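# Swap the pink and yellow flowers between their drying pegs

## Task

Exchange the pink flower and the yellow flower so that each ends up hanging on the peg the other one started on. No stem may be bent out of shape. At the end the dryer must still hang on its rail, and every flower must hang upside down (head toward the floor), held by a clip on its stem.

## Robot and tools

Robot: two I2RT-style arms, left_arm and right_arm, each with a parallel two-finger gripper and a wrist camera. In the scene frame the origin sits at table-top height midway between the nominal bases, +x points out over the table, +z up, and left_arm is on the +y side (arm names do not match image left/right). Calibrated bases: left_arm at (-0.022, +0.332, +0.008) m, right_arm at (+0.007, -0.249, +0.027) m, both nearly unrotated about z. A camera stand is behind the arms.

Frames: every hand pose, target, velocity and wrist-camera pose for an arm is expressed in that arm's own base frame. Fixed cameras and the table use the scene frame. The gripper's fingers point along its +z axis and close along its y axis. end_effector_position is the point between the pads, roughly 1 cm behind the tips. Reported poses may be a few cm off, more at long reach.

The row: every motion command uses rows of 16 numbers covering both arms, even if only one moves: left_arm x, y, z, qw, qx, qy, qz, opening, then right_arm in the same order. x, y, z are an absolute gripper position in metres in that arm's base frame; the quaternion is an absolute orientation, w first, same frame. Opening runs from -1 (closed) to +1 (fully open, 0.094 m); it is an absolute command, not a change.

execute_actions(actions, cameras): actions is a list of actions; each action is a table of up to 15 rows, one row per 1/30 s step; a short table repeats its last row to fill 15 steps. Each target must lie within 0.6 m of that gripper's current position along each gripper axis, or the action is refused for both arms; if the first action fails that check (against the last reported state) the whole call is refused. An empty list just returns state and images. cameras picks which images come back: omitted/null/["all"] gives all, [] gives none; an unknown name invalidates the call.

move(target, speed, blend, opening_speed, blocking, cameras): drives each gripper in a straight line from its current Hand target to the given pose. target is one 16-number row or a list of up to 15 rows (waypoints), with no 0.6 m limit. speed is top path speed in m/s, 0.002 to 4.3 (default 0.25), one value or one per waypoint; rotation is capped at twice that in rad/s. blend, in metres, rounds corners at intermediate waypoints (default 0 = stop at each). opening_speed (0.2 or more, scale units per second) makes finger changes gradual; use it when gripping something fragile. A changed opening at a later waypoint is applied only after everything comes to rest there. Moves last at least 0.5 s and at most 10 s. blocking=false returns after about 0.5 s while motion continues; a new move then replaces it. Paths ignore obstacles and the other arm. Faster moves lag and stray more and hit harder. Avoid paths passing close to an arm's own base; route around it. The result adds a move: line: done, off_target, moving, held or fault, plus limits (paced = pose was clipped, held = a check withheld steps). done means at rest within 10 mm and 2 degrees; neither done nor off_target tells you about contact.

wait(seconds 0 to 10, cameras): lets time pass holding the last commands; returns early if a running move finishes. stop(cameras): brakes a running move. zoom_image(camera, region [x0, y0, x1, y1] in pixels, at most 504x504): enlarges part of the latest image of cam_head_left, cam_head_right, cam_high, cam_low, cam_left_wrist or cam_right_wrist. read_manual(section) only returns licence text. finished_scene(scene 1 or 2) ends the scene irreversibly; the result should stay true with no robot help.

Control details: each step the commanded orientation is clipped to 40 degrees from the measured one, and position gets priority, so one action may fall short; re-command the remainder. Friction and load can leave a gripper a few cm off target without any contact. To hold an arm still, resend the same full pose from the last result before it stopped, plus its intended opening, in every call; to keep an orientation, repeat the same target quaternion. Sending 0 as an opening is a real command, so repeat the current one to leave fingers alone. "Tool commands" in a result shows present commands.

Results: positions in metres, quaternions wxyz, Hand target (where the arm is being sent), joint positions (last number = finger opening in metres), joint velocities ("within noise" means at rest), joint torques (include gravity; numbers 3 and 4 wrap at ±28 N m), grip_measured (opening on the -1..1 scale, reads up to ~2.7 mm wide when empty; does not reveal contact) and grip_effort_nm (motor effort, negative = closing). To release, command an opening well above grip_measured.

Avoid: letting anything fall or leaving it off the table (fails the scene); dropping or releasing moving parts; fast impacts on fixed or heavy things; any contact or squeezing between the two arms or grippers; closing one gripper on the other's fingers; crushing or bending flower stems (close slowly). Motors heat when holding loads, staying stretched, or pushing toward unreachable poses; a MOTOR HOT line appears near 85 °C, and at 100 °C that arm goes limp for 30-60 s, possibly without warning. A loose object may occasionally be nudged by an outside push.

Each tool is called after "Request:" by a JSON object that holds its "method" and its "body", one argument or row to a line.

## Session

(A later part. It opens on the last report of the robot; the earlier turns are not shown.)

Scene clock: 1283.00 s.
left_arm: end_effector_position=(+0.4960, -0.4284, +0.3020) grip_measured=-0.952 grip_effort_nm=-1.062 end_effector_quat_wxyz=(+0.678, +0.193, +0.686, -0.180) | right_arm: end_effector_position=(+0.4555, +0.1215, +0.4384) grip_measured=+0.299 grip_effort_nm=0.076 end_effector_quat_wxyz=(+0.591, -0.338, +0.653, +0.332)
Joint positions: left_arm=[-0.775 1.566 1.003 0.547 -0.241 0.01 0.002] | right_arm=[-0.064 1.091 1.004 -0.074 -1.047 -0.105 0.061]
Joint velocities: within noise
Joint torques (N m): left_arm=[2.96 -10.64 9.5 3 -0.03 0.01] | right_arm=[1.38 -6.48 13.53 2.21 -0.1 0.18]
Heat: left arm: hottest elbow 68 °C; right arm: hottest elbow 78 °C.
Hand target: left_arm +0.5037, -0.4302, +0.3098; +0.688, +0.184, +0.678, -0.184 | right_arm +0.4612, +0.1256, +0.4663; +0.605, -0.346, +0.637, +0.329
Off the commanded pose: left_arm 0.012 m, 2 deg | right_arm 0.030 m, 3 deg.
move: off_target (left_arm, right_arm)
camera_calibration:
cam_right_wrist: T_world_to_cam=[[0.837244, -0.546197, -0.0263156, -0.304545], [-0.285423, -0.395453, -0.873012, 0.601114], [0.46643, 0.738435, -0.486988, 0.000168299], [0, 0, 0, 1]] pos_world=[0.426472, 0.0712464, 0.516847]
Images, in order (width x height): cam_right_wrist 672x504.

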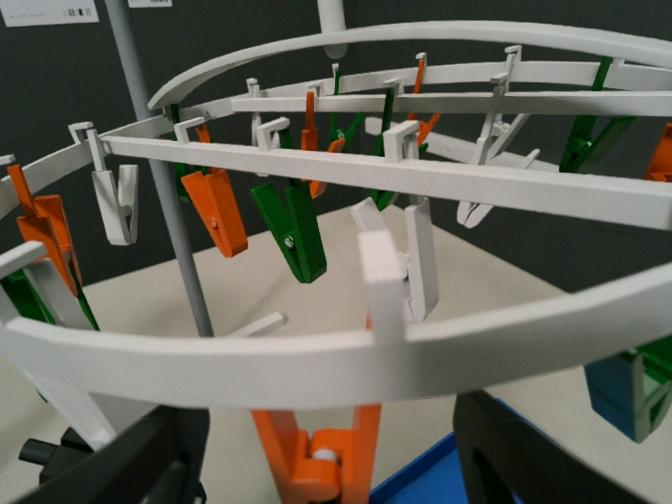

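Request:
{"method": "move", "body": {
  "target": [
    [0.504,-0.4315,0.290,0.688,0.184,0.678,-0.184,-1,0.463,0.126,0.467,0.605,-0.3462,0.6375,0.3285,0.3],
    [0.504,-0.4315,0.290,0.688,0.184,0.678,-0.184,0.2,0.463,0.126,0.467,0.605,-0.3462,0.6375,0.3285,0.3]
  ],
  "speed": 0.03,
  "opening_speed": 0.6,
  "cameras": ["cam_right_wrist","cam_left_wrist","cam_head_right"]
}}

Scene clock: 1288.67 s.
left_arm: end_effector_position=(+0.4997, -0.4319, +0.2964) grip_measured=+0.198 grip_effort_nm=0.046 end_effector_quat_wxyz=(+0.687, +0.188, +0.678, -0.185) | right_arm: end_effector_position=(+0.4555, +0.1215, +0.4384) grip_measured=+0.299 grip_effort_nm=0.066 end_effector_quat_wxyz=(+0.591, -0.338, +0.653, +0.332)
Joint positions: left_arm=[-0.775 1.596 1.003 0.604 -0.242 0.01 0.056] | right_arm=[-0.064 1.091 1.004 -0.074 -1.047 -0.105 0.061]
Joint velocities: within noise
Joint torques (N m): left_arm=[2.84 -10.7 7.82 2.96 -0.05 0.01] | right_arm=[1.38 -6.42 13.61 2.19 -0.09 0.17]
Heat: left arm: hottest elbow 67 °C; right arm: hottest elbow 78 °C.
Hand target: left_arm +0.5039, -0.4313, +0.2900; +0.688, +0.184, +0.678, -0.184 | right_arm +0.4612, +0.1255, +0.4663; +0.605, -0.346, +0.637, +0.328
Off the commanded pose: left_arm 0.008 m, 0 deg | right_arm 0.030 m, 3 deg.
move: off_target (right_arm)
camera_calibration:
cam_left_wrist: T_world_to_cam=[[-0.503363, -0.863816, -0.021151, -0.115371], [-0.345377, 0.223576, -0.911443, 0.577157], [0.792048, -0.451481, -0.410882, -0.376614], [0, 0, 0, 1]] pos_world=[0.43956, -0.398732, 0.368862]
cam_right_wrist: T_world_to_cam=[[0.837244, -0.546197, -0.0263156, -0.304545], [-0.285423, -0.395453, -0.873012, 0.601114], [0.46643, 0.738435, -0.486988, 0.000168299], [0, 0, 0, 1]] pos_world=[0.426472, 0.0712464, 0.516847]
Images, in order (width x height): cam_head_right 672x504, cam_left_wrist 672x504, cam_right_wrist 672x504.

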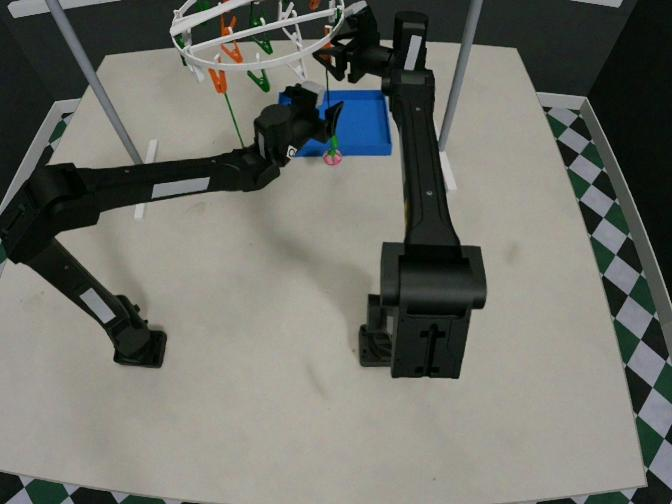

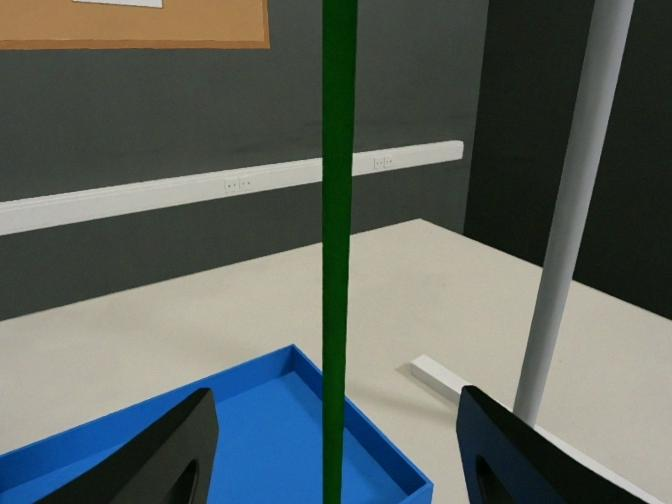

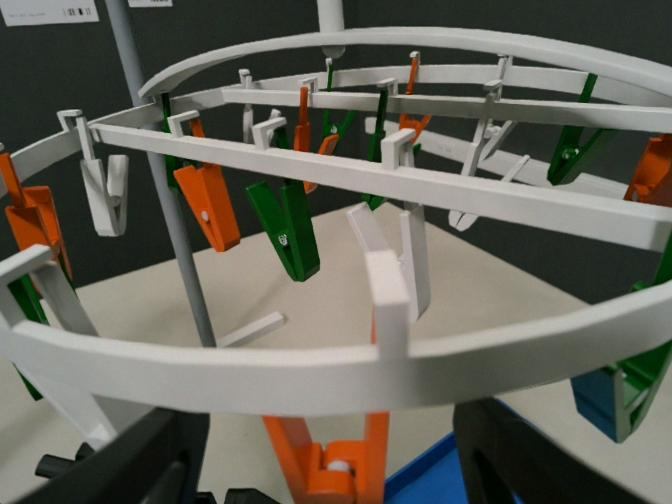

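Request:
{"method": "move", "body": {
  "target": [
    [0.390,-0.366,0.290,0.688,0.184,0.678,-0.184,0.3,0.463,0.126,0.467,0.605,-0.3462,0.6375,0.3285,0.3],
    [0.390,-0.366,0.290,0.688,0.184,0.678,-0.184,0.3,0.417,0.047,0.460,0.605,-0.3462,0.6375,0.3285,0.3],
    [0.300,-0.20,0.290,0.688,0.184,0.678,-0.184,0.3,0.330,-0.03,0.440,0.605,-0.3462,0.6375,0.3285,0.3]
  ],
  "speed": [0.07,0.07,0.2]
}}

Request:
{"method": "zoom_image", "body": {
  "camera": "cam_high",
  "region": [200, 90, 460, 310]
}}

Request:
{"method": "zoom_image", "body": {
  "camera": "cam_head_left",
  "region": [160, 0, 400, 200]
}}

Scene clock: 1297.00 s.
left_arm: end_effector_position=(+0.2988, -0.2029, +0.2867) grip_measured=+0.298 grip_effort_nm=0.051 end_effector_quat_wxyz=(+0.687, +0.188, +0.678, -0.184) | right_arm: end_effector_position=(+0.3324, -0.0270, +0.4461) grip_measured=+0.299 grip_effort_nm=0.071 end_effector_quat_wxyz=(+0.631, -0.318, +0.634, +0.314)
Joint positions: left_arm=[-0.653 0.612 0.294 0.329 -0.12 0.01 0.061] | right_arm=[-0.628 0.872 0.89 -0.351 -1.555 -0.335 0.061]
Joint velocities: within noise
Joint torques (N m): left_arm=[3.25 -1.08 9.16 1.76 0.14 0] | right_arm=[-0.26 -3.31 7.99 0.99 -0.33 -0.11]
Heat: left arm: hottest elbow 66 °C; right arm: hottest elbow 77 °C.
Hand target: left_arm +0.3000, -0.2000, +0.2901; +0.688, +0.184, +0.678, -0.184 | right_arm +0.3306, -0.0291, +0.4401; +0.632, -0.315, +0.635, +0.312
Off the commanded pose: left_arm 0.005 m, 1 deg | right_arm 0.007 m, 5 deg.
joint sent to its limit (right arm) — joint 5 (wrist yaw), lower limit. The joint targets are off in orientation, not in position.
move: off_target (right_arm)
camera_calibration:
cam_left_wrist: T_world_to_cam=[[-0.503353, -0.863785, -0.0226118, -0.0184969], [-0.344779, 0.22477, -0.911376, 0.447754], [0.792315, -0.450948, -0.410953, -0.118002], [0, 0, 0, 1]] pos_world=[0.23856, -0.169832, 0.359161]
cam_right_wrist: T_world_to_cam=[[0.803264, -0.595507, 0.011811, -0.289426], [-0.241717, -0.344041, -0.907309, 0.51606], [0.544372, 0.725953, -0.420299, 0.11492], [0, 0, 0, 1]] pos_world=[0.294666, -0.0782363, 0.519945]

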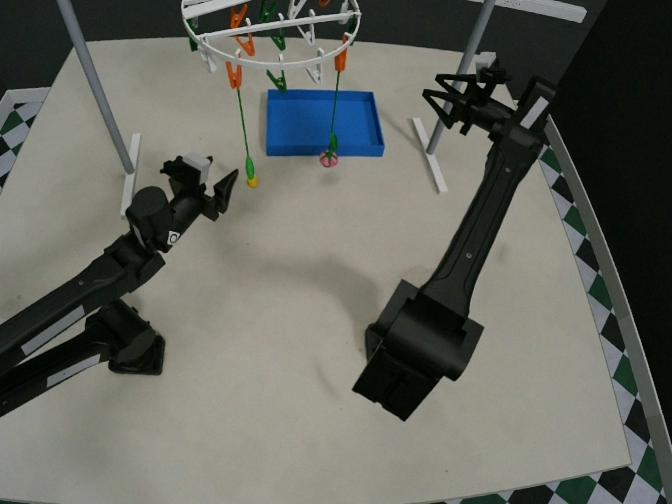

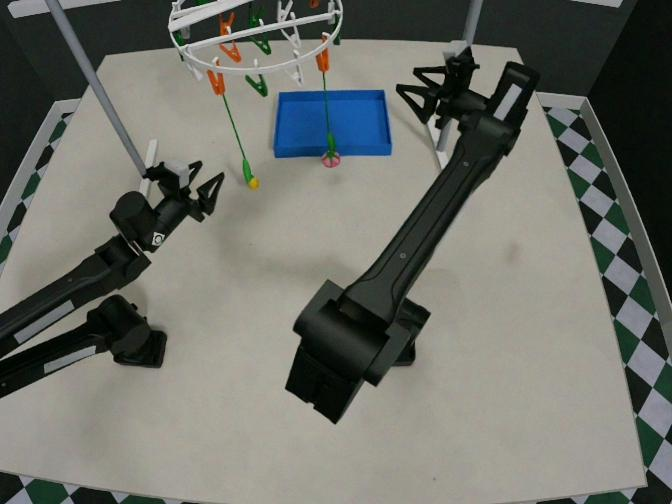

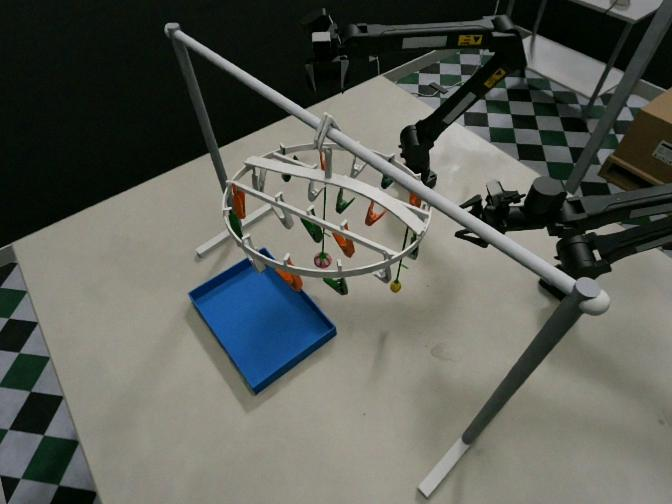

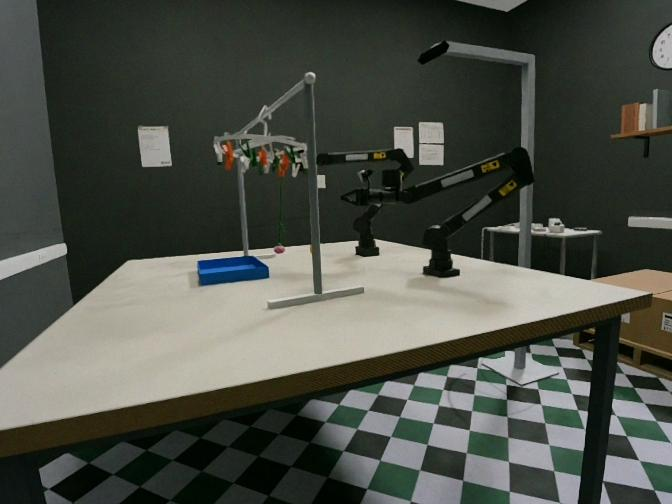

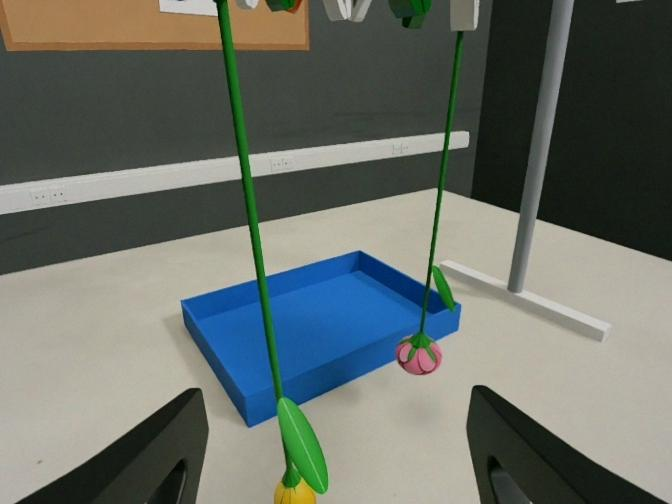

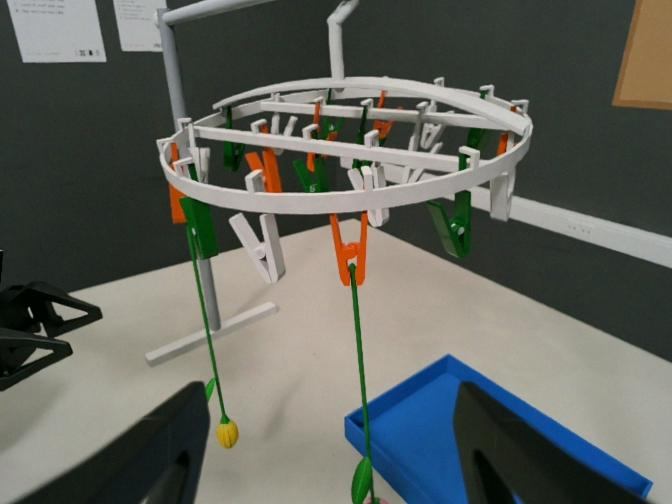

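Scaled by 1.938 from the camera's 672x504 image, which has a finer 960x720 frame.

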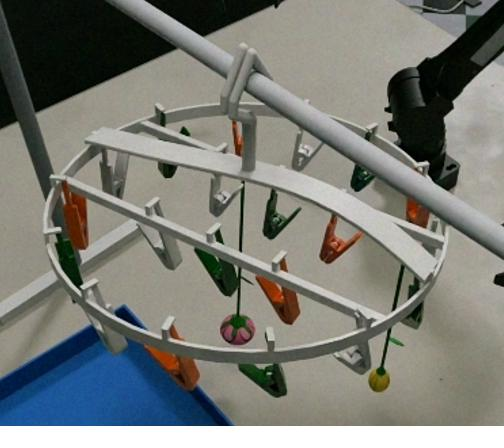

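Scaled by 2.100 from the camera's 672x504 image, which has a finer 960x720 frame.

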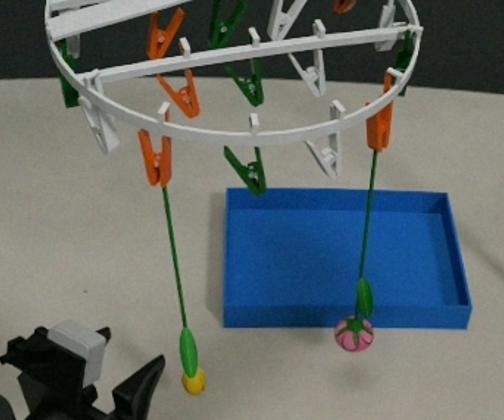

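Request:
{"method": "finished_scene", "body": {
  "scene": 1
}}

The scene is finished: the task was done.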